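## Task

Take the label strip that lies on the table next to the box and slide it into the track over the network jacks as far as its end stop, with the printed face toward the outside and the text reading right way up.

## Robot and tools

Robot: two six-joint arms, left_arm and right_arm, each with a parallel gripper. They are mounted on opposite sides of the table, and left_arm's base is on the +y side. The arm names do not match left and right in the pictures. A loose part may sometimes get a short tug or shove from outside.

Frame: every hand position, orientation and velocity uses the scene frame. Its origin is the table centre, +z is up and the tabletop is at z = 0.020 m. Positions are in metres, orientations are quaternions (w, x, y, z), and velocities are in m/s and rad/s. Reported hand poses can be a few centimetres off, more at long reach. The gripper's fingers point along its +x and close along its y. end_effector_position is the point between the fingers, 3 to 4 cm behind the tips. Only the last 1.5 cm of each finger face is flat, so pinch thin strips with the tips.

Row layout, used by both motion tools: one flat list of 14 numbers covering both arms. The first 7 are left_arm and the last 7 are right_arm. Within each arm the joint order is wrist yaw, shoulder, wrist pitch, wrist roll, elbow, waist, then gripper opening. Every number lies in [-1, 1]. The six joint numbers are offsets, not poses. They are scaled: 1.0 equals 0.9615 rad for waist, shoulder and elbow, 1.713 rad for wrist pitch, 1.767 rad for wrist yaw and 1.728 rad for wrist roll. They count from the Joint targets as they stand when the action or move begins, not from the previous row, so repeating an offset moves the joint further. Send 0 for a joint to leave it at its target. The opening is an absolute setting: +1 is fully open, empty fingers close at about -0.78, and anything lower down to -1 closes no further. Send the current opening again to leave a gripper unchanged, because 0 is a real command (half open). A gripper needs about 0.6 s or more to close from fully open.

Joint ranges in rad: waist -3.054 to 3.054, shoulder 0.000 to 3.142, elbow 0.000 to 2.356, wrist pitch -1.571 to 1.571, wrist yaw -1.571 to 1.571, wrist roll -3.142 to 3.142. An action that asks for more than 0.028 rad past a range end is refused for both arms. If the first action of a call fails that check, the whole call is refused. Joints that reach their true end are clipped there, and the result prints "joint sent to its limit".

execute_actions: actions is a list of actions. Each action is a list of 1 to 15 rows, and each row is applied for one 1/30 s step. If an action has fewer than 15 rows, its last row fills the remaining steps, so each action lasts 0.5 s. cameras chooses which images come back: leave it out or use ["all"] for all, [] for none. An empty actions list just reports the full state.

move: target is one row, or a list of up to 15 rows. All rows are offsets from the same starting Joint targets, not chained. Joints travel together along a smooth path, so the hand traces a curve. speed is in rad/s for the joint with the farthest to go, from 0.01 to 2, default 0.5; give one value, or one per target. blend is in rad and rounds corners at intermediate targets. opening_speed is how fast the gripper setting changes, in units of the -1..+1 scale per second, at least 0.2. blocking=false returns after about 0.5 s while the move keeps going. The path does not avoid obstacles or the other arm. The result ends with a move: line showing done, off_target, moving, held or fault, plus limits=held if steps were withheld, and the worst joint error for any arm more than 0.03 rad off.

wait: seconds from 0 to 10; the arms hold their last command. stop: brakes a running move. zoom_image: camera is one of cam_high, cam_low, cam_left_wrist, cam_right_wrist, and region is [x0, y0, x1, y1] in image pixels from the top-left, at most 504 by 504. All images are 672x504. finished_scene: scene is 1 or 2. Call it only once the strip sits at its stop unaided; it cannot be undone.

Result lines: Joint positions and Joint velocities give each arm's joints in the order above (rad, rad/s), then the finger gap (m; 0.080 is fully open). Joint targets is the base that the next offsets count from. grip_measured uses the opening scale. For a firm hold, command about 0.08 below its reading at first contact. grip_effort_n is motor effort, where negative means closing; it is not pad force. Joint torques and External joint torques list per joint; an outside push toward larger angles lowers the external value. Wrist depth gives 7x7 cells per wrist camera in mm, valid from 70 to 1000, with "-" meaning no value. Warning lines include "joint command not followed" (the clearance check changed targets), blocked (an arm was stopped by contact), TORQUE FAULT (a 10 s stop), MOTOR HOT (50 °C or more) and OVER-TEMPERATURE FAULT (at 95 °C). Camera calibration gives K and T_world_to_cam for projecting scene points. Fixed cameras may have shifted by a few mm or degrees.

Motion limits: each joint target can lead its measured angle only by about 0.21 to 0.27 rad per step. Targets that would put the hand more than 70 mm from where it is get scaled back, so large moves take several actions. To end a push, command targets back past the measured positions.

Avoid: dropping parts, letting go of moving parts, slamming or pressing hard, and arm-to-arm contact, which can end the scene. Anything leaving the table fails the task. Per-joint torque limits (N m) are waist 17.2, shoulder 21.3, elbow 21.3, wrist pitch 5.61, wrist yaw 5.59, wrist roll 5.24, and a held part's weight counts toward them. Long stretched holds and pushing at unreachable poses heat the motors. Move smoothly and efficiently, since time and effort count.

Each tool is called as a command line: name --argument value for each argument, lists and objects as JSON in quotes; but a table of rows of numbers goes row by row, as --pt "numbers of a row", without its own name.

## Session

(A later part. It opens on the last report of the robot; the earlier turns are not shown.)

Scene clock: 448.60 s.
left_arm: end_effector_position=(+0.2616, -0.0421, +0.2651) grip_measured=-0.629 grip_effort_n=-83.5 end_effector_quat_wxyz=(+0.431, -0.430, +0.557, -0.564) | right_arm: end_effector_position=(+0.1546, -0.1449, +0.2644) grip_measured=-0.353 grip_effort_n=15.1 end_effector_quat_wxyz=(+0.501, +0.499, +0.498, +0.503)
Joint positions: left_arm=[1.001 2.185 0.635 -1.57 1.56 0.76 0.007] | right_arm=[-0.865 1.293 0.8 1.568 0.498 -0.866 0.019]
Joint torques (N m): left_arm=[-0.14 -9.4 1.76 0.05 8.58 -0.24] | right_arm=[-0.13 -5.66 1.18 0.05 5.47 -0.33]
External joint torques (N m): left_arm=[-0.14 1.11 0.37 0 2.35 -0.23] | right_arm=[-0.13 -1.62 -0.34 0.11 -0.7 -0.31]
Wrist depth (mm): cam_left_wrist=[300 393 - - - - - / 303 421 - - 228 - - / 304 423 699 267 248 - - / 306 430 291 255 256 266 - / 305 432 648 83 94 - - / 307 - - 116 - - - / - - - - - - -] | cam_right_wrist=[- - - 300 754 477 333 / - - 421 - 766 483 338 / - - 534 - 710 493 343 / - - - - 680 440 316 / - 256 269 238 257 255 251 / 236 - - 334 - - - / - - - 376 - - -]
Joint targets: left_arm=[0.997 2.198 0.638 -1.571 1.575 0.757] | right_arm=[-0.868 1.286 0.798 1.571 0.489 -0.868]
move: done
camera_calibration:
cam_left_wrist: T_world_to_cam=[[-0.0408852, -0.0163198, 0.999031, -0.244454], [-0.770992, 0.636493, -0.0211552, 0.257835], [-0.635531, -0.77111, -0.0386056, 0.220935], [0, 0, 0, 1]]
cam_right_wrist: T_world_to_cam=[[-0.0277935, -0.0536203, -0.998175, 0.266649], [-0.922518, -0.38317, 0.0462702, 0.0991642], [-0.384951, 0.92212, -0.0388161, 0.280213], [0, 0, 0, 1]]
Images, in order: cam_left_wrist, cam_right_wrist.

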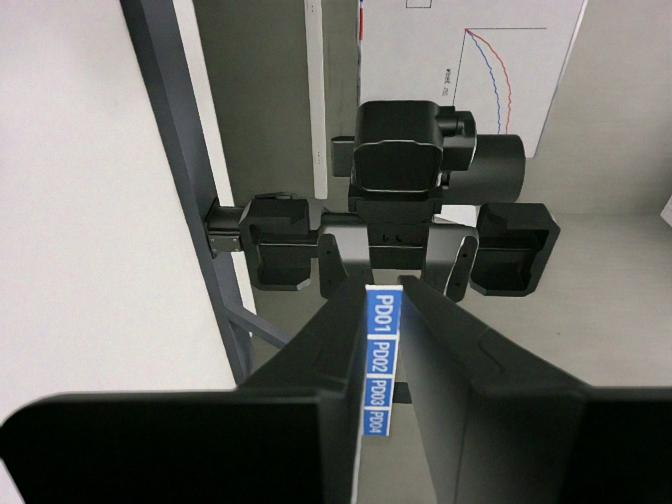

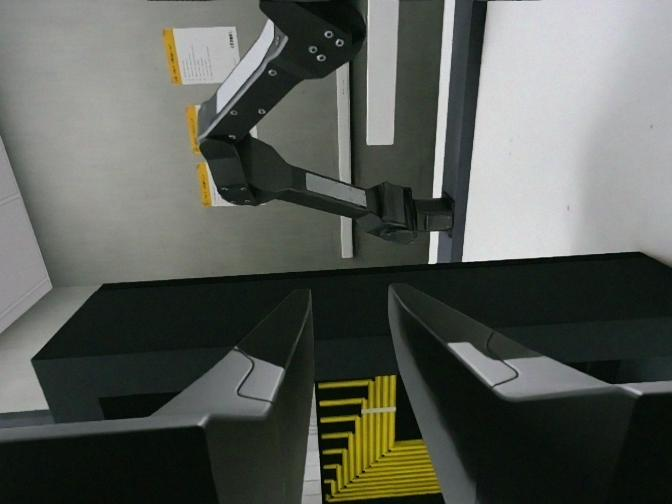

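move --pt "0.1415 -0.6407 0.0344 0 -0.7104 0.2569 -0.72 0 0 0 0 0 0 -0.35" --pt "0.0758 -0.934 -0.0076 0 -0.9308 0.1394 -0.72 0 0 0 0 0 0 -0.35" --speed '[0.4,0.3]' --blend 0.03 --cameras '["cam_left_wrist","cam_high"]'

zoom_image --camera "cam_left_wrist" --region '[310, 260, 460, 504]'

Scene clock: 484.50 s.
left_arm: end_effector_position=(+0.1373, +0.1446, +0.3050) grip_measured=-0.629 grip_effort_n=-83.5 end_effector_quat_wxyz=(+0.431, -0.430, +0.559, -0.563) | right_arm: end_effector_position=(+0.1545, -0.1450, +0.2644) grip_measured=-0.353 grip_effort_n=15.1 end_effector_quat_wxyz=(+0.501, +0.499, +0.498, +0.503)
Joint positions: left_arm=[1.135 1.311 0.625 -1.57 0.691 0.894 0.007] | right_arm=[-0.865 1.293 0.8 1.568 0.498 -0.866 0.019]
Joint torques (N m): left_arm=[-0.15 -5.75 1.41 0.03 5.17 -0.28] | right_arm=[-0.14 -5.77 1.18 0.05 5.39 -0.32]
External joint torques (N m): left_arm=[-0.15 -1.48 0.1 -0.02 -0.98 -0.28] | right_arm=[-0.14 -1.68 -0.35 0.1 -0.82 -0.32]
Wrist depth (mm): cam_left_wrist=[377 530 723 471 - - - / 374 526 628 - - - - / 349 469 742 - - - - / 201 201 200 206 196 196 204 / 194 192 183 83 94 183 182 / - 216 - 116 - - - / - - - - - - -] | cam_right_wrist=[- - - - - 482 335 / - - 402 408 - 487 337 / - - 400 679 714 499 344 / - - 710 734 683 440 317 / - 255 268 239 257 256 251 / 235 - - 334 - - - / - - - 373 - - -]
Joint targets: left_arm=[1.131 1.299 0.625 -1.571 0.680 0.891] | right_arm=[-0.868 1.286 0.799 1.571 0.488 -0.868]
move: done
camera_calibration:
cam_left_wrist: T_world_to_cam=[[-0.0385502, -0.0199525, 0.999057, -0.286199], [-0.771282, 0.636265, -0.0170541, 0.0428364], [-0.635325, -0.771212, -0.0399172, 0.287831], [0, 0, 0, 1]]
Images, in order: cam_high, cam_left_wrist.

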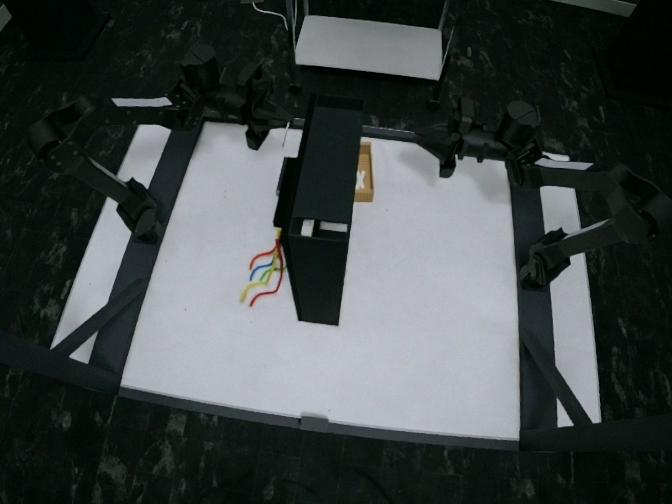

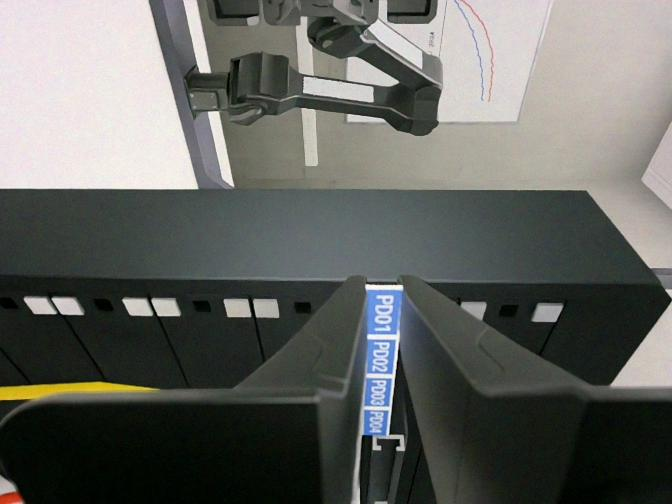

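Scaled by 2.066.

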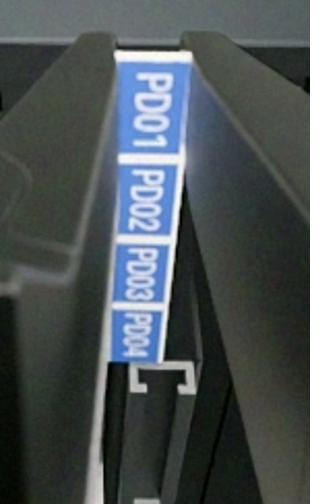

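execute_actions --actions '[]' --cameras '["cam_left_wrist"]'

zoom_image --camera "cam_left_wrist" --region '[310, 260, 460, 504]'

Scene clock: 523.13 s.
left_arm: end_effector_position=(+0.1372, +0.1446, +0.3050) grip_measured=-0.629 grip_effort_n=-83.5 end_effector_quat_wxyz=(+0.431, -0.430, +0.559, -0.563) | right_arm: end_effector_position=(+0.1545, -0.1450, +0.2644) grip_measured=-0.353 grip_effort_n=15.1 end_effector_quat_wxyz=(+0.501, +0.499, +0.498, +0.503)
Joint names: [wrist yaw, shoulder, wrist pitch, wrist roll, elbow, waist]
Joint positions: left_arm=[1.135 1.31 0.625 -1.57 0.691 0.894 0.007] | right_arm=[-0.865 1.293 0.8 1.568 0.498 -0.866 0.019]
Joint velocities: within noise
Joint torques (N m): left_arm=[-0.15 -5.72 1.42 0.04 5.27 -0.26] | right_arm=[-0.13 -5.76 1.17 0.05 5.36 -0.22]
External joint torques (N m): left_arm=[-0.15 -1.41 0.09 -0.01 -0.92 -0.26] | right_arm=[-0.13 -1.73 -0.35 0.1 -0.82 -0.23]
Motor temperatures (°C): left_arm=[25 31 40 24 36 22] | right_arm=[24 28 37 26 28 23]
Heat: left arm: hottest wrist pitch 40 °C (+1.0 °C/min); right arm: hottest wrist pitch 37 °C (-2.0 °C/min).
Wrist depth (mm): cam_left_wrist=[376 531 719 468 - - - / 379 529 628 - - - - / 349 473 724 - - - - / 201 200 200 198 197 196 203 / 194 192 184 83 94 182 182 / - 216 - 116 - - - / - - - - - - -] | cam_right_wrist=[- - - - - 475 334 / - - 399 407 - 482 339 / - - 400 679 706 499 341 / - - 726 728 685 442 317 / - 256 269 238 257 255 252 / 236 - - 333 - - - / - - - 371 - - -]
Joint targets: left_arm=[1.131 1.299 0.625 -1.571 0.680 0.891] | right_arm=[-0.868 1.286 0.799 1.571 0.488 -0.868]
Tool commands: left_gripper/opening=-0.72 right_gripper/opening=-0.35
camera_calibration:
cam_left_wrist: T_world_to_cam=[[-0.0385502, -0.0199525, 0.999057, -0.286175], [-0.771282, 0.636265, -0.0170541, 0.0427386], [-0.635325, -0.771212, -0.0399172, 0.287831], [0, 0, 0, 1]] pos_world=[0.204798, 0.189076, 0.298124]
Images, in order (width x height): cam_left_wrist 672x504.

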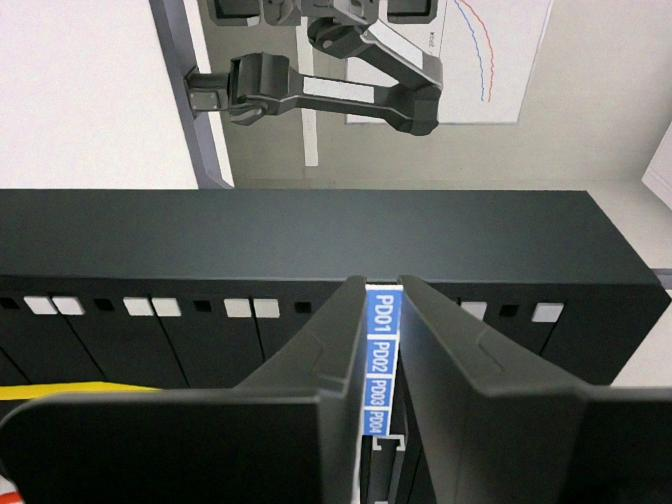

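Scaled by 2.066.

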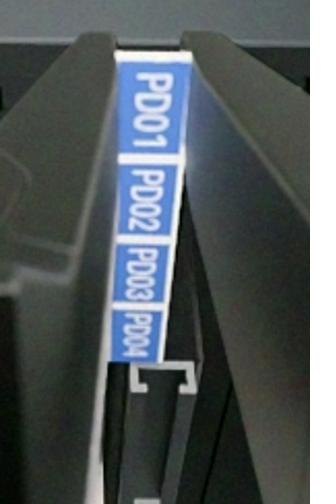

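move --target '[0.0174,0.0339,-0.0047,0,0.0422,0.0319,-0.72,0,0,0,0,0,0,-0.35]' --speed 0.08 --cameras '["cam_left_wrist"]'

zoom_image --camera "cam_left_wrist" --region '[340, 380, 440, 504]'

zoom_image --camera "cam_left_wrist" --region '[310, 260, 460, 504]'

Scene clock: 567.63 s.
left_arm: end_effector_position=(+0.1439, +0.1469, +0.3046) grip_measured=-0.629 grip_effort_n=-83.5 end_effector_quat_wxyz=(+0.431, -0.431, +0.561, -0.559) | right_arm: end_effector_position=(+0.1545, -0.1450, +0.2644) grip_measured=-0.353 grip_effort_n=14.7 end_effector_quat_wxyz=(+0.501, +0.499, +0.498, +0.503)
Joint positions: left_arm=[1.157 1.324 0.617 -1.57 0.704 0.917 0.007] | right_arm=[-0.865 1.293 0.8 1.568 0.498 -0.866 0.019]
Joint torques (N m): left_arm=[0.14 -3.48 1.4 0.03 8.61 0.36] | right_arm=[-0.12 -5.73 1.16 0.06 5.38 -0.29]
External joint torques (N m): left_arm=[0.13 0.87 0.09 -0.02 2.46 0.38] | right_arm=[-0.14 -1.68 -0.37 0.12 -0.83 -0.24]
Wrist depth (mm): cam_left_wrist=[377 526 716 457 - - - / 378 528 631 - - - - / 361 499 890 - - - - / 211 210 208 210 208 206 - / 191 197 187 83 93 185 189 / 231 - - 116 - - - / - - - - - - -] | cam_right_wrist=[- - - - - 480 334 / - - 393 403 - 484 340 / - - 575 698 707 492 342 / - - 712 728 672 441 317 / - 257 269 239 258 255 252 / 236 - - 333 - - - / - - - 372 - - -]
Joint targets: left_arm=[1.162 1.332 0.616 -1.571 0.721 0.921] | right_arm=[-0.868 1.286 0.799 1.571 0.488 -0.868]
move: done
camera_calibration:
cam_left_wrist: T_world_to_cam=[[-0.0317376, -0.0255648, 0.999169, -0.285678], [-0.772338, 0.635158, -0.00828134, 0.0440877], [-0.634419, -0.771959, -0.039903, 0.293754], [0, 0, 0, 1]]
Images, in order: cam_left_wrist.

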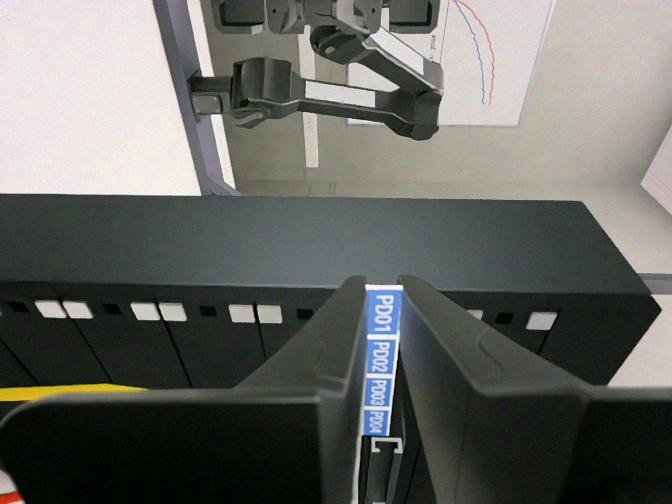

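Scaled by 4.065.

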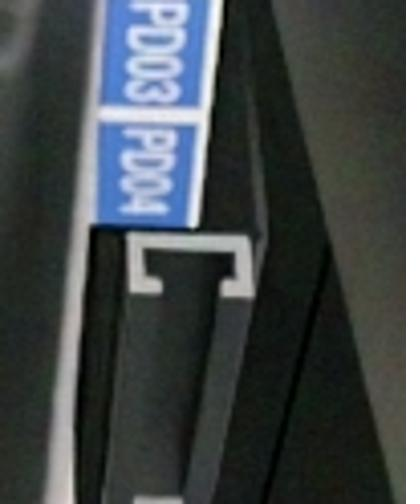

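Scaled by 2.066.

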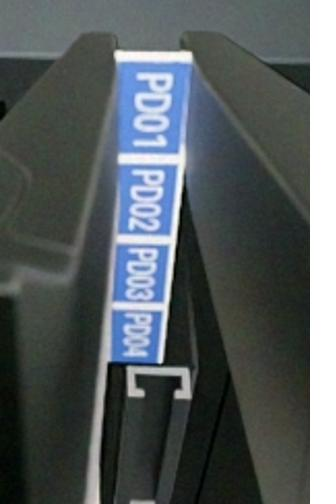

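zoom_image --camera "cam_left_wrist" --region '[355, 430, 415, 504]'

Scaled by 6.811.

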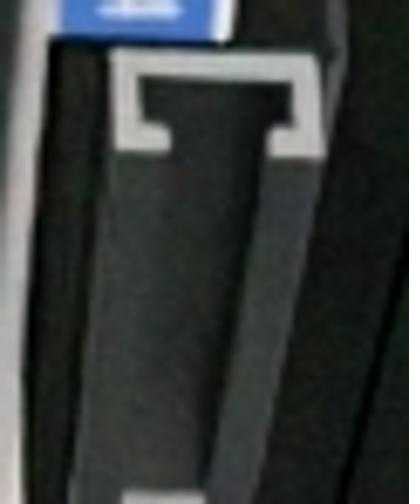

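zoom_image --camera "cam_left_wrist" --region '[40, 290, 160, 400]'

zoom_image --camera "cam_left_wrist" --region '[150, 290, 270, 400]'

zoom_image --camera "cam_left_wrist" --region '[510, 270, 672, 400]'

zoom_image --camera "cam_left_wrist" --region '[0, 270, 120, 400]'

Scaled by 4.200.

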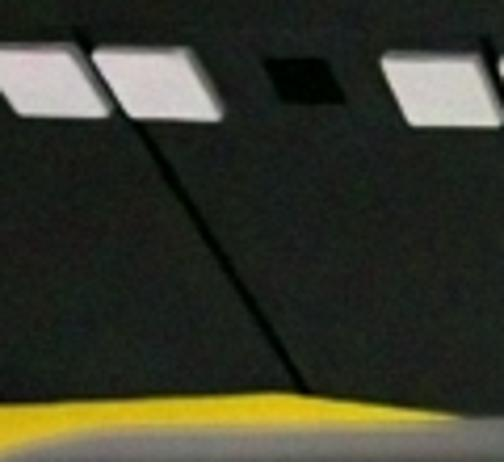

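Scaled by 4.200.

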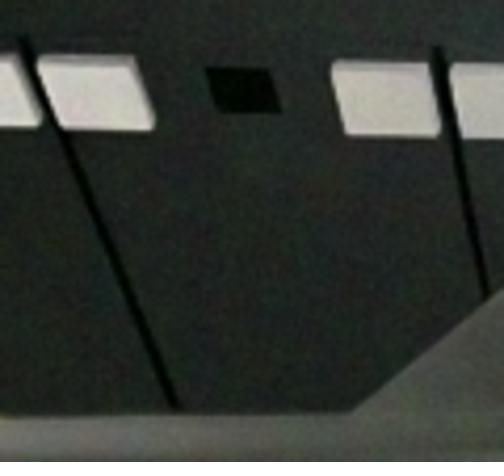

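Scaled by 3.111.

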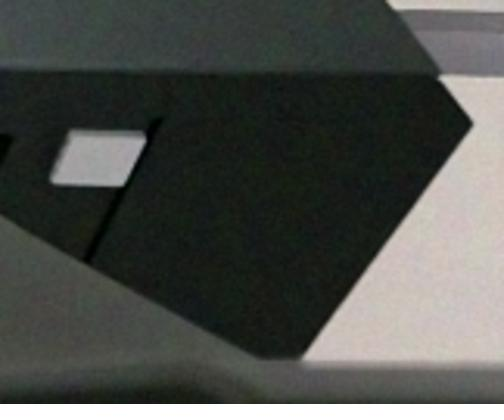

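Scaled by 3.877.

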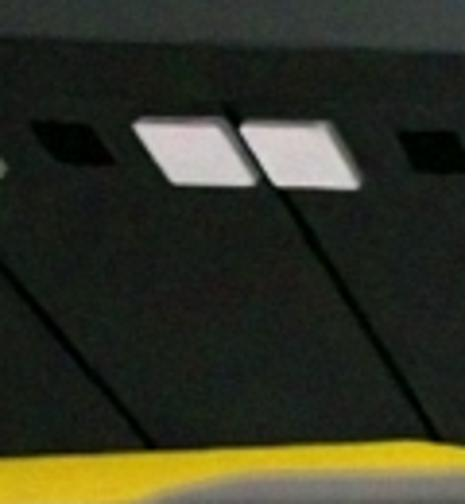

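zoom_image --camera "cam_left_wrist" --region '[355, 275, 415, 345]'

zoom_image --camera "cam_left_wrist" --region '[355, 325, 415, 395]'

zoom_image --camera "cam_left_wrist" --region '[355, 370, 415, 440]'

Scaled by 7.200.

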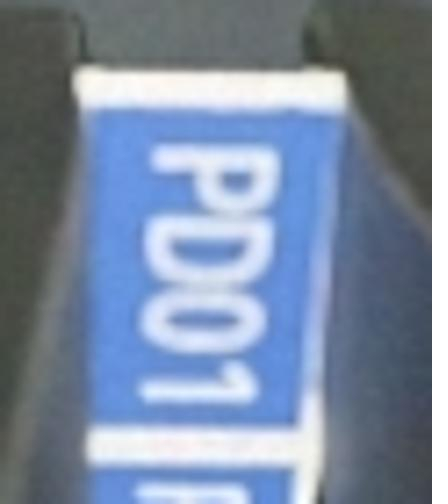

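Scaled by 7.200.

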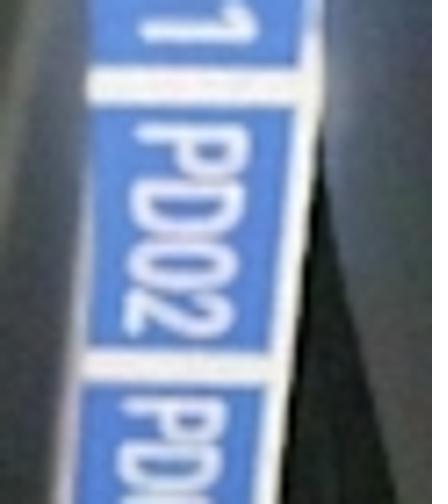

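Scaled by 7.200.

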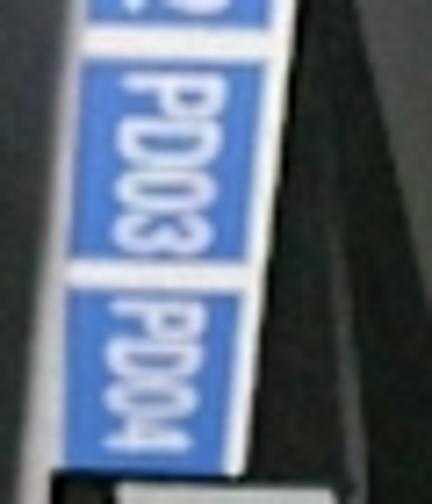

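move --target '[-0.0169,0.0163,-0.0148,0.0104,0.0426,-0.0311,-0.72,0,0,0,0,0,0,-0.35]' --speed 0.08 --cameras '["cam_left_wrist"]'

zoom_image --camera "cam_left_wrist" --region '[355, 410, 425, 504]'

zoom_image --camera "cam_left_wrist" --region '[355, 325, 415, 395]'

zoom_image --camera "cam_left_wrist" --region '[355, 370, 415, 440]'

Scene clock: 735.27 s.
left_arm: end_effector_position=(+0.1451, +0.1386, +0.3115) grip_measured=-0.629 grip_effort_n=-83.5 end_effector_quat_wxyz=(+0.434, -0.428, +0.558, -0.564) | right_arm: end_effector_position=(+0.1545, -0.1450, +0.2644) grip_measured=-0.353 grip_effort_n=14.7 end_effector_quat_wxyz=(+0.501, +0.499, +0.498, +0.503)
Joint positions: left_arm=[1.136 1.34 0.592 -1.556 0.745 0.896 0.007] | right_arm=[-0.865 1.293 0.8 1.568 0.498 -0.866 0.019]
Joint torques (N m): left_arm=[-0.16 -3.62 1.43 0.18 8.76 -0.29] | right_arm=[-0.12 -5.69 1.19 0.05 5.42 -0.3]
External joint torques (N m): left_arm=[-0.15 0.88 0.12 0.12 2.56 -0.32] | right_arm=[-0.12 -1.65 -0.33 0.1 -0.75 -0.28]
Motor temperatures (°C): left_arm=[25 26 37 24 39 22] | right_arm=[24 27 37 26 28 23]
Wrist depth (mm): cam_left_wrist=[388 541 356 455 - - - / 386 536 623 - 683 - - / 369 507 - - - - - / 225 214 212 210 208 207 - / 184 190 188 83 94 179 182 / - - - 116 - - - / - - - 181 - - -] | cam_right_wrist=[- - - - - 476 332 / - - 384 399 - 481 339 / - - 402 716 710 496 343 / - - 738 737 685 446 320 / - 258 269 239 259 253 252 / 235 - - 333 - - - / - - - 371 - - -]
Joint targets: left_arm=[1.132 1.348 0.591 -1.553 0.762 0.892] | right_arm=[-0.868 1.286 0.799 1.571 0.488 -0.868]
move: done
camera_calibration:
cam_left_wrist: T_world_to_cam=[[-0.0454363, -0.0219553, 0.998726, -0.291113], [-0.771397, 0.636004, -0.0211127, 0.0540496], [-0.63473, -0.771373, -0.0458339, 0.29023], [0, 0, 0, 1]]
Images, in order: cam_left_wrist.

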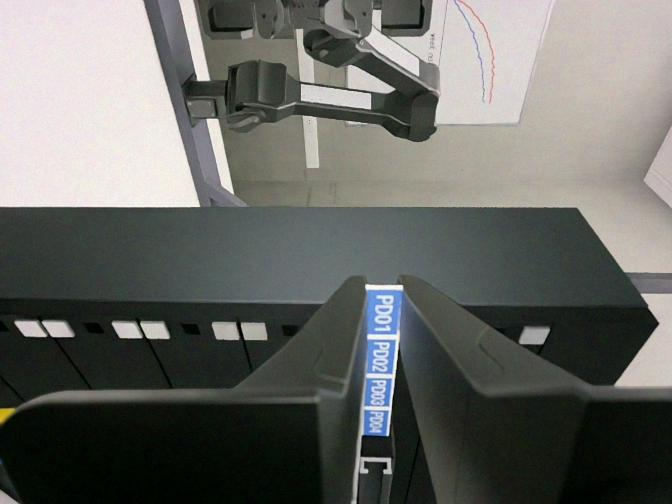

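Scaled by 5.362.

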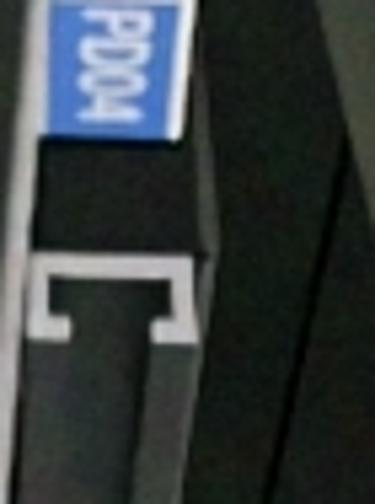

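Scaled by 7.200.

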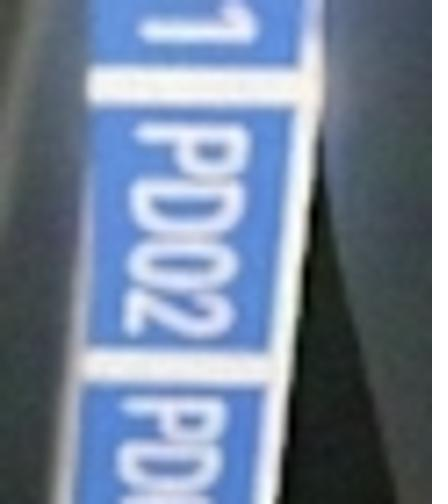

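Scaled by 7.200.

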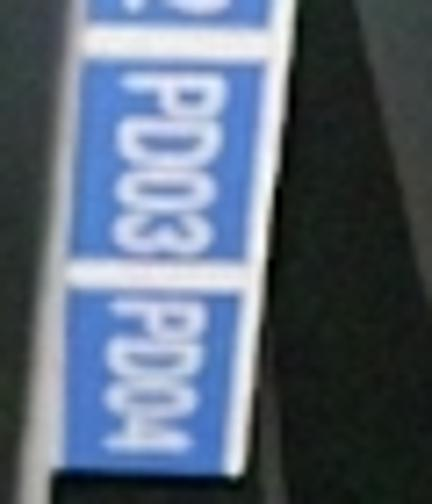

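zoom_image --camera "cam_left_wrist" --region '[20, 300, 130, 410]'

zoom_image --camera "cam_left_wrist" --region '[562, 290, 672, 400]'

zoom_image --camera "cam_left_wrist" --region '[130, 300, 240, 410]'

Scaled by 4.582.

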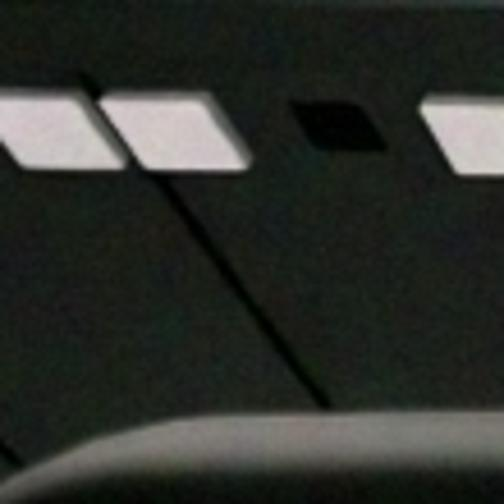

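Scaled by 4.582.

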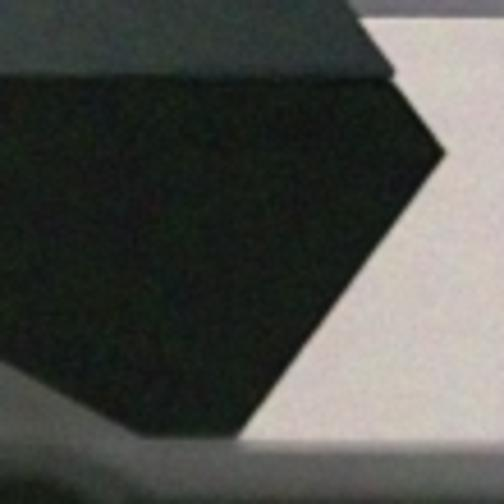

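Scaled by 4.582.

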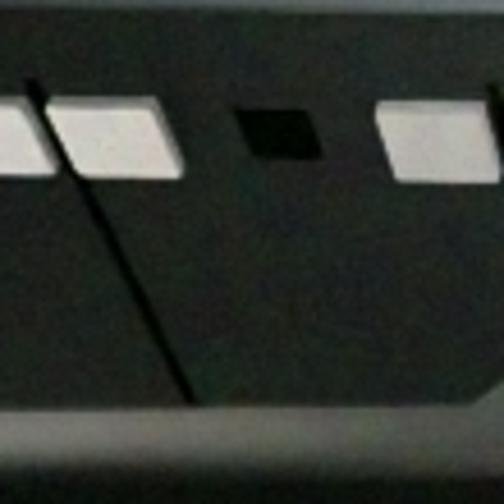

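move --target '[-0.0343,-0.078,-0.0117,0.003,-0.0655,-0.063,-0.72,0,0,0,0,0,0,-0.35]' --speed 0.1 --cameras '["cam_left_wrist"]'

zoom_image --camera "cam_left_wrist" --region '[355, 410, 425, 504]'

zoom_image --camera "cam_left_wrist" --region '[20, 310, 130, 420]'

zoom_image --camera "cam_left_wrist" --region '[562, 310, 672, 420]'

Scene clock: 788.00 s.
left_arm: end_effector_position=(+0.1252, +0.1352, +0.3131) grip_measured=-0.629 grip_effort_n=-83.5 end_effector_quat_wxyz=(+0.435, -0.427, +0.556, -0.566) | right_arm: end_effector_position=(+0.1545, -0.1450, +0.2644) grip_measured=-0.353 grip_effort_n=15.1 end_effector_quat_wxyz=(+0.501, +0.499, +0.498, +0.503)
Joint positions: left_arm=[1.076 1.284 0.571 -1.551 0.71 0.835 0.007] | right_arm=[-0.865 1.293 0.8 1.568 0.498 -0.866 0.019]
Joint torques (N m): left_arm=[-0.15 -5.64 1.47 0.16 5.39 -0.32] | right_arm=[-0.13 -5.76 1.18 0.07 5.36 -0.3]
External joint torques (N m): left_arm=[-0.15 -1.52 0.14 0.11 -0.82 -0.32] | right_arm=[-0.13 -1.66 -0.36 0.12 -0.88 -0.28]
Wrist depth (mm): cam_left_wrist=[388 544 740 477 - - - / 390 542 644 - - - - / 355 477 700 - 225 220 - / 185 184 182 181 178 177 175 / 179 178 170 83 94 164 166 / - - - 117 - - - / - - - 170 - - -] | cam_right_wrist=[- - - - - 480 336 / - - 388 - - 485 339 / - - 384 419 696 491 340 / - - 723 739 687 442 318 / - 256 268 239 259 255 252 / 236 - - 335 - - - / - - - 374 - - -]
Joint targets: left_arm=[1.071 1.273 0.571 -1.548 0.699 0.831] | right_arm=[-0.868 1.286 0.799 1.571 0.488 -0.868]
move: done
camera_calibration:
cam_left_wrist: T_world_to_cam=[[-0.051475, -0.0197709, 0.998479, -0.293084], [-0.771005, 0.636251, -0.0271495, 0.0427414], [-0.634746, -0.771229, -0.0479945, 0.275694], [0, 0, 0, 1]]
Images, in order: cam_left_wrist.

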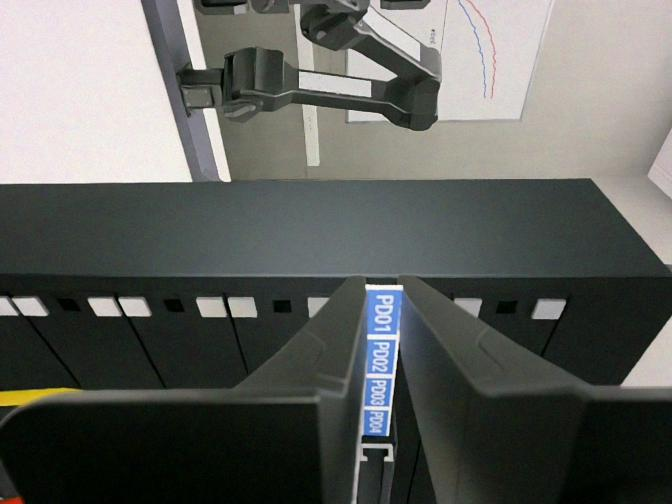

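Scaled by 5.362.

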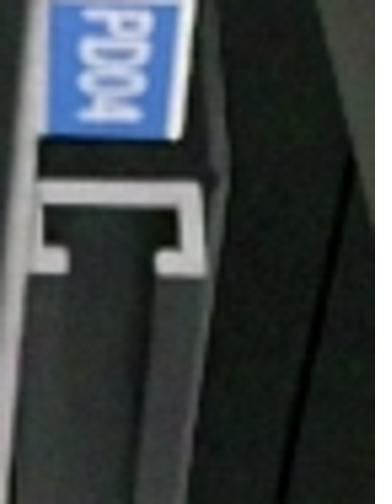

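Scaled by 4.582.

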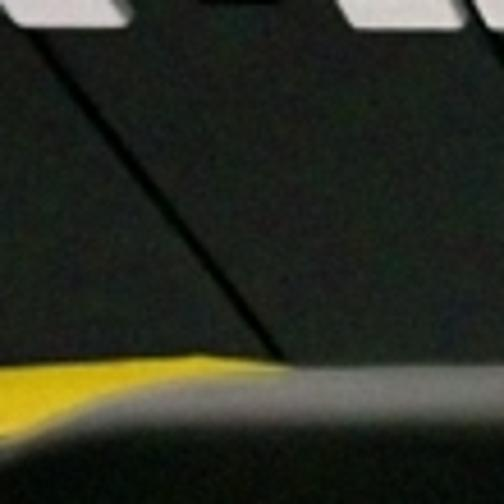

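Scaled by 4.582.

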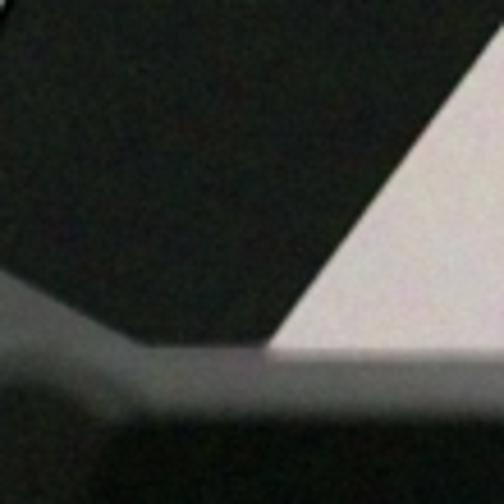

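move --target '[-0.0277,-0.0362,-0.0087,0.0,-0.0208,-0.051,-0.72,0,0,0,0,0,0,-0.35]' --speed 0.08 --cameras '["cam_left_wrist"]'

zoom_image --camera "cam_left_wrist" --region '[350, 410, 410, 470]'

Scene clock: 811.67 s.
left_arm: end_effector_position=(+0.1112, +0.1319, +0.3138) grip_measured=-0.629 grip_effort_n=-83.5 end_effector_quat_wxyz=(+0.435, -0.426, +0.556, -0.566) | right_arm: end_effector_position=(+0.1545, -0.1450, +0.2644) grip_measured=-0.353 grip_effort_n=14.7 end_effector_quat_wxyz=(+0.501, +0.499, +0.498, +0.503)
Joint positions: left_arm=[1.027 1.249 0.556 -1.55 0.69 0.786 0.007] | right_arm=[-0.865 1.293 0.8 1.568 0.498 -0.866 0.019]
Joint torques (N m): left_arm=[-0.15 -5.39 1.5 0.16 5.31 -0.36] | right_arm=[-0.14 -5.69 1.17 0.05 5.38 -0.32]
External joint torques (N m): left_arm=[-0.16 -1.39 0.12 0.11 -1.02 -0.33] | right_arm=[-0.14 -1.64 -0.34 0.1 -0.79 -0.34]
Wrist depth (mm): cam_left_wrist=[391 537 - 523 - - - / 389 543 688 - - - - / 208 206 202 200 197 194 202 / 163 162 160 158 157 155 153 / 175 173 165 83 93 159 161 / - - - 116 - - 186 / - - - 162 - - -] | cam_right_wrist=[- - - - - 480 335 / - - 392 - - 483 337 / - - 394 405 706 495 345 / - - 719 737 683 444 318 / - 257 268 239 259 255 252 / 236 - - 332 - - - / - - - 372 - - -]
Joint targets: left_arm=[1.022 1.238 0.556 -1.548 0.679 0.782] | right_arm=[-0.868 1.286 0.799 1.571 0.488 -0.868]
move: done
camera_calibration:
cam_left_wrist: T_world_to_cam=[[-0.0519065, -0.019737, 0.998457, -0.294578], [-0.770992, 0.63625, -0.0275043, 0.0341863], [-0.634725, -0.77123, -0.0482426, 0.264479], [0, 0, 0, 1]]
Images, in order: cam_left_wrist.

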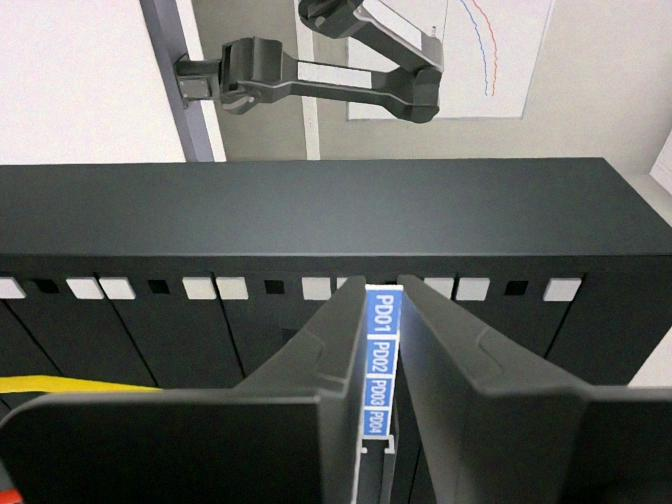

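Scaled by 8.400.

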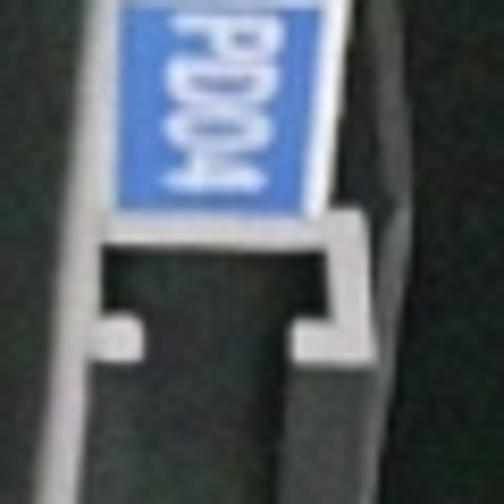

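move --target '[-0.0085,-0.0164,-0.0041,0.0,-0.0092,-0.0156,-0.72,0,0,0,0,0,0,-0.35]' --speed 0.05 --cameras '["cam_left_wrist"]'

zoom_image --camera "cam_left_wrist" --region '[350, 410, 410, 470]'

Scene clock: 891.30 s.
left_arm: end_effector_position=(+0.1063, +0.1319, +0.3141) grip_measured=-0.629 grip_effort_n=-83.5 end_effector_quat_wxyz=(+0.435, -0.426, +0.556, -0.566) | right_arm: end_effector_position=(+0.1545, -0.1450, +0.2644) grip_measured=-0.353 grip_effort_n=15.1 end_effector_quat_wxyz=(+0.501, +0.499, +0.498, +0.503)
Joint positions: left_arm=[1.012 1.233 0.549 -1.55 0.681 0.771 0.007] | right_arm=[-0.865 1.293 0.8 1.568 0.498 -0.866 0.019]
Joint torques (N m): left_arm=[-0.14 -5.25 1.5 0.16 5.48 -0.31] | right_arm=[-0.13 -5.75 1.18 0.05 5.38 -0.3]
External joint torques (N m): left_arm=[-0.15 -1.35 0.13 0.11 -0.86 -0.3] | right_arm=[-0.13 -1.65 -0.37 0.1 -0.87 -0.3]
Motor temperatures (°C): left_arm=[25 28 40 24 34 22] | right_arm=[24 27 37 26 28 23]
Wrist depth (mm): cam_left_wrist=[387 539 - 602 - - - / 389 542 679 - - - - / 198 195 193 191 187 184 191 / 158 156 153 150 148 147 147 / 174 172 165 83 94 163 161 / - - - 116 - - 187 / - - - 157 - - -] | cam_right_wrist=[- - - - - 475 335 / - - 387 - - 484 339 / - - 396 402 709 493 342 / - - 713 732 678 444 318 / - 257 268 239 260 253 252 / 235 - - 333 - - - / - - - 369 - - -]
Joint targets: left_arm=[1.007 1.222 0.549 -1.548 0.670 0.767] | right_arm=[-0.868 1.286 0.799 1.571 0.488 -0.868]
move: done
camera_calibration:
cam_left_wrist: T_world_to_cam=[[-0.0516664, -0.0200341, 0.998463, -0.295071], [-0.770999, 0.636258, -0.0271295, 0.0302942], [-0.634737, -0.771216, -0.0483195, 0.261358], [0, 0, 0, 1]]
Images, in order: cam_left_wrist.

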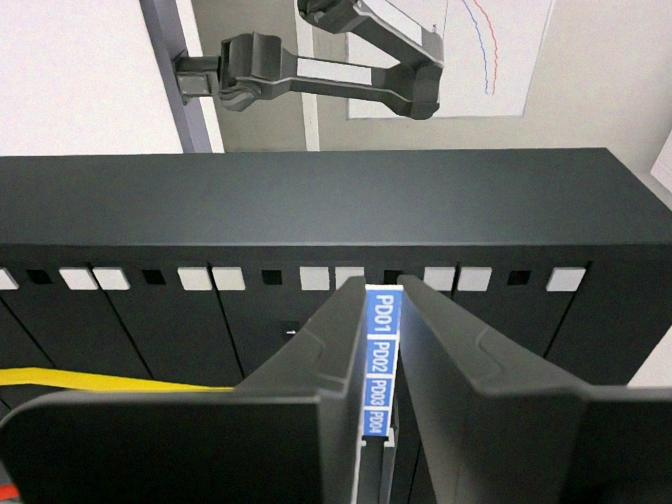

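Scaled by 8.400.

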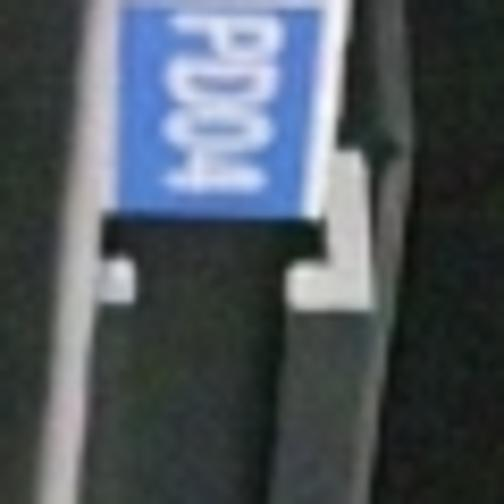

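move --target '[-0.0034,-0.0065,-0.0016,0.0,-0.0036,-0.0062,-0.72,0,0,0,0,0,0,-0.35]' --speed 0.03 --cameras '[]'

execute_actions --actions '[]' --cameras '["cam_left_wrist"]'

zoom_image --camera "cam_left_wrist" --region '[350, 410, 410, 470]'

Scene clock: 914.03 s.
left_arm: end_effector_position=(+0.1043, +0.1319, +0.3143) grip_measured=-0.629 grip_effort_n=-83.5 end_effector_quat_wxyz=(+0.435, -0.426, +0.556, -0.566) | right_arm: end_effector_position=(+0.1545, -0.1450, +0.2644) grip_measured=-0.353 grip_effort_n=14.7 end_effector_quat_wxyz=(+0.501, +0.499, +0.498, +0.503)
Joint positions: left_arm=[1.006 1.226 0.547 -1.55 0.678 0.765 0.007] | right_arm=[-0.865 1.293 0.8 1.568 0.498 -0.866 0.019]
Joint torques (N m): left_arm=[-0.16 -5.2 1.52 0.16 5.43 -0.28] | right_arm=[-0.15 -5.74 1.18 0.06 5.39 -0.27]
External joint torques (N m): left_arm=[-0.16 -1.39 0.15 0.11 -0.87 -0.33] | right_arm=[-0.14 -1.63 -0.36 0.11 -0.85 -0.3]
Wrist depth (mm): cam_left_wrist=[386 541 - 606 - - - / 392 537 680 - - - - / 194 192 189 185 183 180 179 / 158 156 153 148 149 149 147 / 175 173 166 83 94 163 162 / - 149 - 117 - - 186 / - - - 157 - - -] | cam_right_wrist=[- - - - - 477 335 / - - 449 - - 486 339 / - - 393 406 704 497 342 / - - 722 739 680 442 319 / - 255 269 241 259 255 251 / 235 - - 335 - - - / - - - 372 - - -]
Joint targets: left_arm=[1.001 1.216 0.546 -1.548 0.667 0.761] | right_arm=[-0.868 1.286 0.799 1.571 0.488 -0.868]
move: done

Scene clock: 914.03 s.
left_arm: end_effector_position=(+0.1043, +0.1319, +0.3143) grip_measured=-0.629 grip_effort_n=-83.5 end_effector_quat_wxyz=(+0.435, -0.426, +0.556, -0.566) | right_arm: end_effector_position=(+0.1545, -0.1450, +0.2644) grip_measured=-0.353 grip_effort_n=14.7 end_effector_quat_wxyz=(+0.501, +0.499, +0.498, +0.503)
Joint names: [wrist yaw, shoulder, wrist pitch, wrist roll, elbow, waist]
Joint positions: left_arm=[1.006 1.226 0.547 -1.55 0.678 0.765 0.007] | right_arm=[-0.865 1.293 0.8 1.568 0.498 -0.866 0.019]
Joint velocities: within noise
Joint torques (N m): left_arm=[-0.16 -5.2 1.52 0.16 5.43 -0.28] | right_arm=[-0.15 -5.74 1.18 0.06 5.39 -0.27]
External joint torques (N m): left_arm=[-0.16 -1.39 0.15 0.11 -0.87 -0.33] | right_arm=[-0.14 -1.63 -0.36 0.11 -0.85 -0.3]
Motor temperatures (°C): left_arm=[25 28 38 24 35 22] | right_arm=[24 27 37 26 28 23]
Heat: left arm: hottest wrist pitch 38 °C (-2.0 °C/min); right arm: hottest wrist pitch 37 °C (+0.0 °C/min).
Wrist depth (mm): cam_left_wrist=[386 541 - 606 - - - / 392 537 680 - - - - / 194 192 189 185 183 180 179 / 158 156 153 148 149 149 147 / 175 173 166 83 94 163 162 / - 149 - 117 - - 186 / - - - 157 - - -] | cam_right_wrist=[- - - - - 477 335 / - - 449 - - 486 339 / - - 393 406 704 497 342 / - - 722 739 680 442 319 / - 255 269 241 259 255 251 / 235 - - 335 - - - / - - - 372 - - -]
Joint targets: left_arm=[1.001 1.216 0.546 -1.548 0.667 0.761] | right_arm=[-0.868 1.286 0.799 1.571 0.488 -0.868]
Tool commands: left_gripper/opening=-0.72 right_gripper/opening=-0.35
camera_calibration:
cam_left_wrist: T_world_to_cam=[[-0.0519347, -0.0197636, 0.998455, -0.295395], [-0.770992, 0.636251, -0.0275092, 0.0288607], [-0.634724, -0.771229, -0.0482811, 0.260092], [0, 0, 0, 1]] pos_world=[0.171997, 0.17639, 0.30829]
Images, in order (width x height): cam_left_wrist 672x504.

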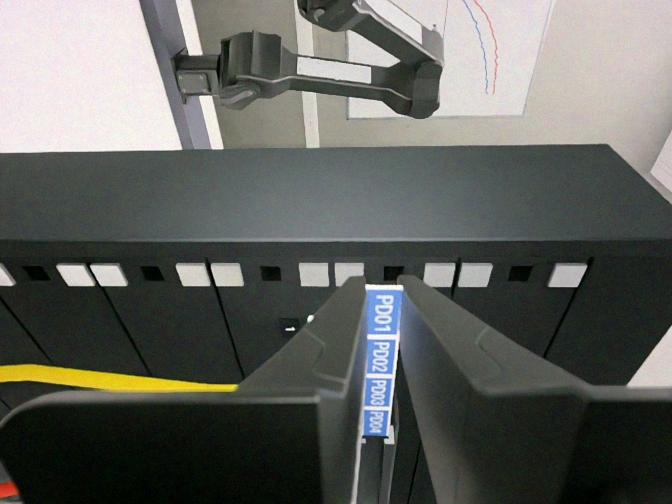

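Scaled by 8.400.

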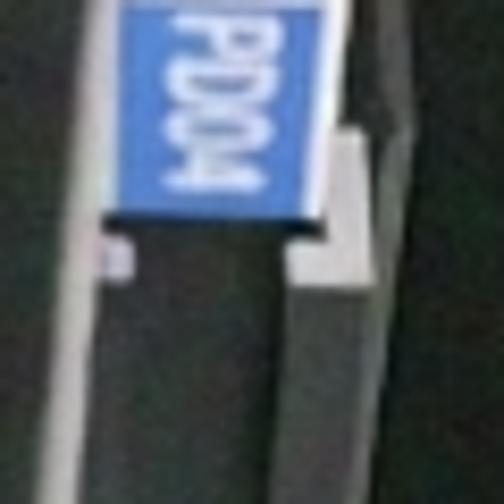

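move --target '[-0.0036,-0.0026,-0.0006,0.0,-0.0016,-0.0066,-0.72,0,0,0,0,0,0,-0.35]' --speed 0.03 --cameras '["cam_left_wrist"]'

zoom_image --camera "cam_left_wrist" --region '[350, 410, 410, 470]'

Scene clock: 930.43 s.
left_arm: end_effector_position=(+0.1029, +0.1314, +0.3143) grip_measured=-0.629 grip_effort_n=-83.5 end_effector_quat_wxyz=(+0.435, -0.427, +0.555, -0.566) | right_arm: end_effector_position=(+0.1545, -0.1450, +0.2644) grip_measured=-0.353 grip_effort_n=14.7 end_effector_quat_wxyz=(+0.501, +0.499, +0.498, +0.503)
Joint positions: left_arm=[1 1.224 0.545 -1.55 0.676 0.759 0.007] | right_arm=[-0.865 1.293 0.8 1.568 0.498 -0.866 0.019]
Joint torques (N m): left_arm=[-0.18 -5.2 1.51 0.15 5.45 -0.34] | right_arm=[-0.15 -5.65 1.17 0.04 5.42 -0.28]
External joint torques (N m): left_arm=[-0.18 -1.4 0.13 0.1 -0.88 -0.34] | right_arm=[-0.15 -1.56 -0.37 0.1 -0.78 -0.28]
Wrist depth (mm): cam_left_wrist=[390 540 735 602 - - - / 391 540 796 - - - - / 191 188 185 183 180 177 175 / 157 154 152 147 145 147 146 / 174 172 164 83 94 162 160 / - 147 - 116 - - 186 / - - - - - - -] | cam_right_wrist=[- - - - - 481 335 / - - 453 - - 487 338 / - - 392 401 703 493 344 / - - 726 743 686 445 317 / - 256 268 238 258 255 250 / 234 - - 334 - - - / - - - 371 - - -]
Joint targets: left_arm=[0.995 1.213 0.545 -1.548 0.665 0.755] | right_arm=[-0.868 1.286 0.799 1.571 0.489 -0.868]
move: done
camera_calibration:
cam_left_wrist: T_world_to_cam=[[-0.051936, -0.0197915, 0.998454, -0.29551], [-0.771234, 0.635957, -0.0275108, 0.028207], [-0.634429, -0.771471, -0.0482929, 0.258762], [0, 0, 0, 1]]
Images, in order: cam_left_wrist.

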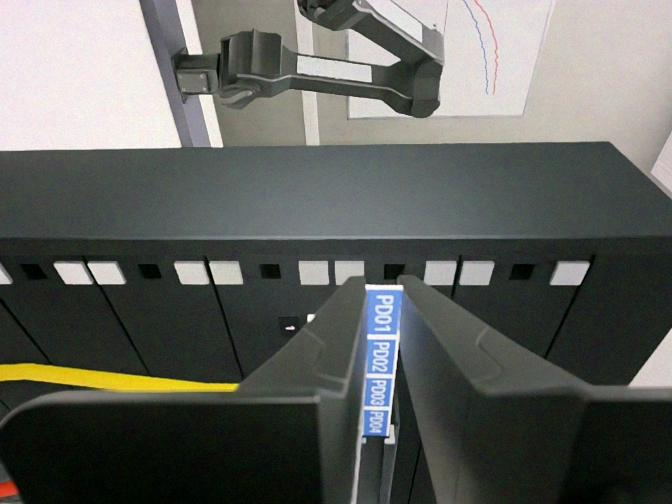

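Scaled by 8.400.

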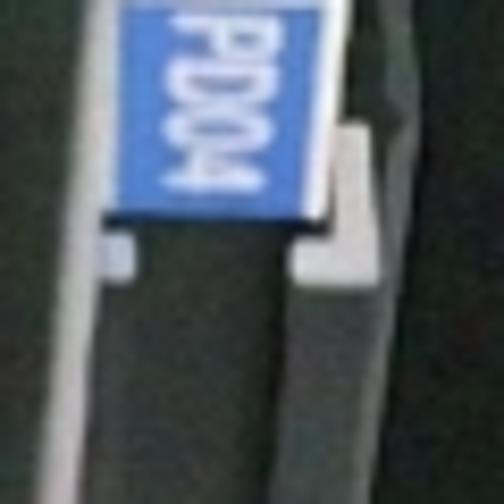

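move --target '[-0.0028,-0.0048,-0.0012,0.0,-0.0026,-0.005,-0.72,0,0,0,0,0,0,-0.35]' --speed 0.03 --cameras '["cam_left_wrist"]'

zoom_image --camera "cam_left_wrist" --region '[350, 410, 410, 470]'

Scene clock: 936.00 s.
left_arm: end_effector_position=(+0.1014, +0.1313, +0.3144) grip_measured=-0.629 grip_effort_n=-83.5 end_effector_quat_wxyz=(+0.435, -0.427, +0.555, -0.566) | right_arm: end_effector_position=(+0.1545, -0.1450, +0.2644) grip_measured=-0.353 grip_effort_n=15.1 end_effector_quat_wxyz=(+0.501, +0.499, +0.498, +0.503)
Joint positions: left_arm=[0.995 1.219 0.544 -1.55 0.674 0.754 0.007] | right_arm=[-0.865 1.293 0.8 1.568 0.498 -0.866 0.019]
Joint torques (N m): left_arm=[-0.15 -5.14 1.51 0.16 5.4 -0.33] | right_arm=[-0.13 -5.73 1.17 0.06 5.36 -0.25]
External joint torques (N m): left_arm=[-0.14 -1.31 0.11 0.11 -0.98 -0.35] | right_arm=[-0.14 -1.63 -0.37 0.11 -0.89 -0.23]
Wrist depth (mm): cam_left_wrist=[388 539 738 616 - - - / 384 542 812 - - - - / 188 185 182 180 176 174 172 / 154 152 151 147 145 144 142 / 174 171 164 83 94 162 160 / - 146 - 116 - - 185 / - - - - - - -] | cam_right_wrist=[- - - - - 479 334 / - - 456 - - 486 339 / - - 398 406 710 498 343 / - - 694 743 684 442 317 / - 257 269 239 256 253 252 / 235 - - 332 - - - / - - - 374 - - -]
Joint targets: left_arm=[0.990 1.209 0.543 -1.548 0.662 0.750] | right_arm=[-0.868 1.286 0.799 1.571 0.489 -0.868]
move: done
camera_calibration:
cam_left_wrist: T_world_to_cam=[[-0.0519428, -0.0197976, 0.998454, -0.295633], [-0.771234, 0.635957, -0.0275121, 0.0270592], [-0.634429, -0.77147, -0.048302, 0.257744], [0, 0, 0, 1]]
Images, in order: cam_left_wrist.

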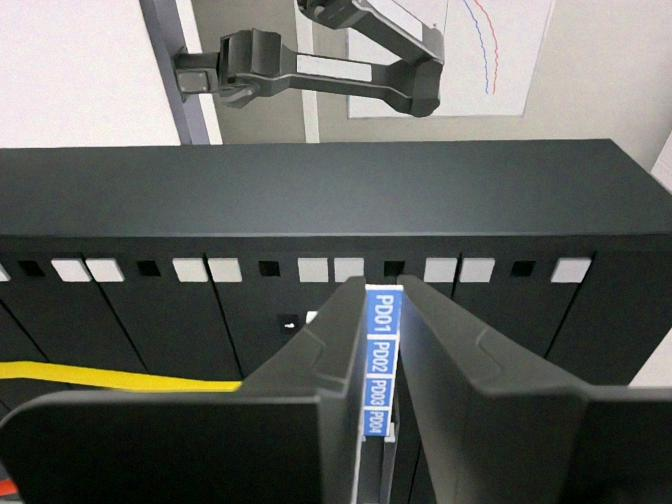

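Scaled by 8.400.

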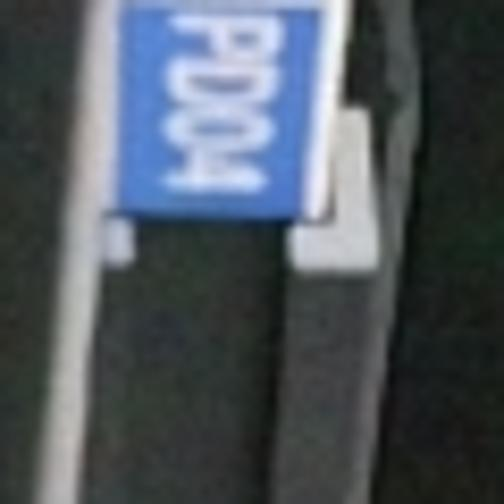

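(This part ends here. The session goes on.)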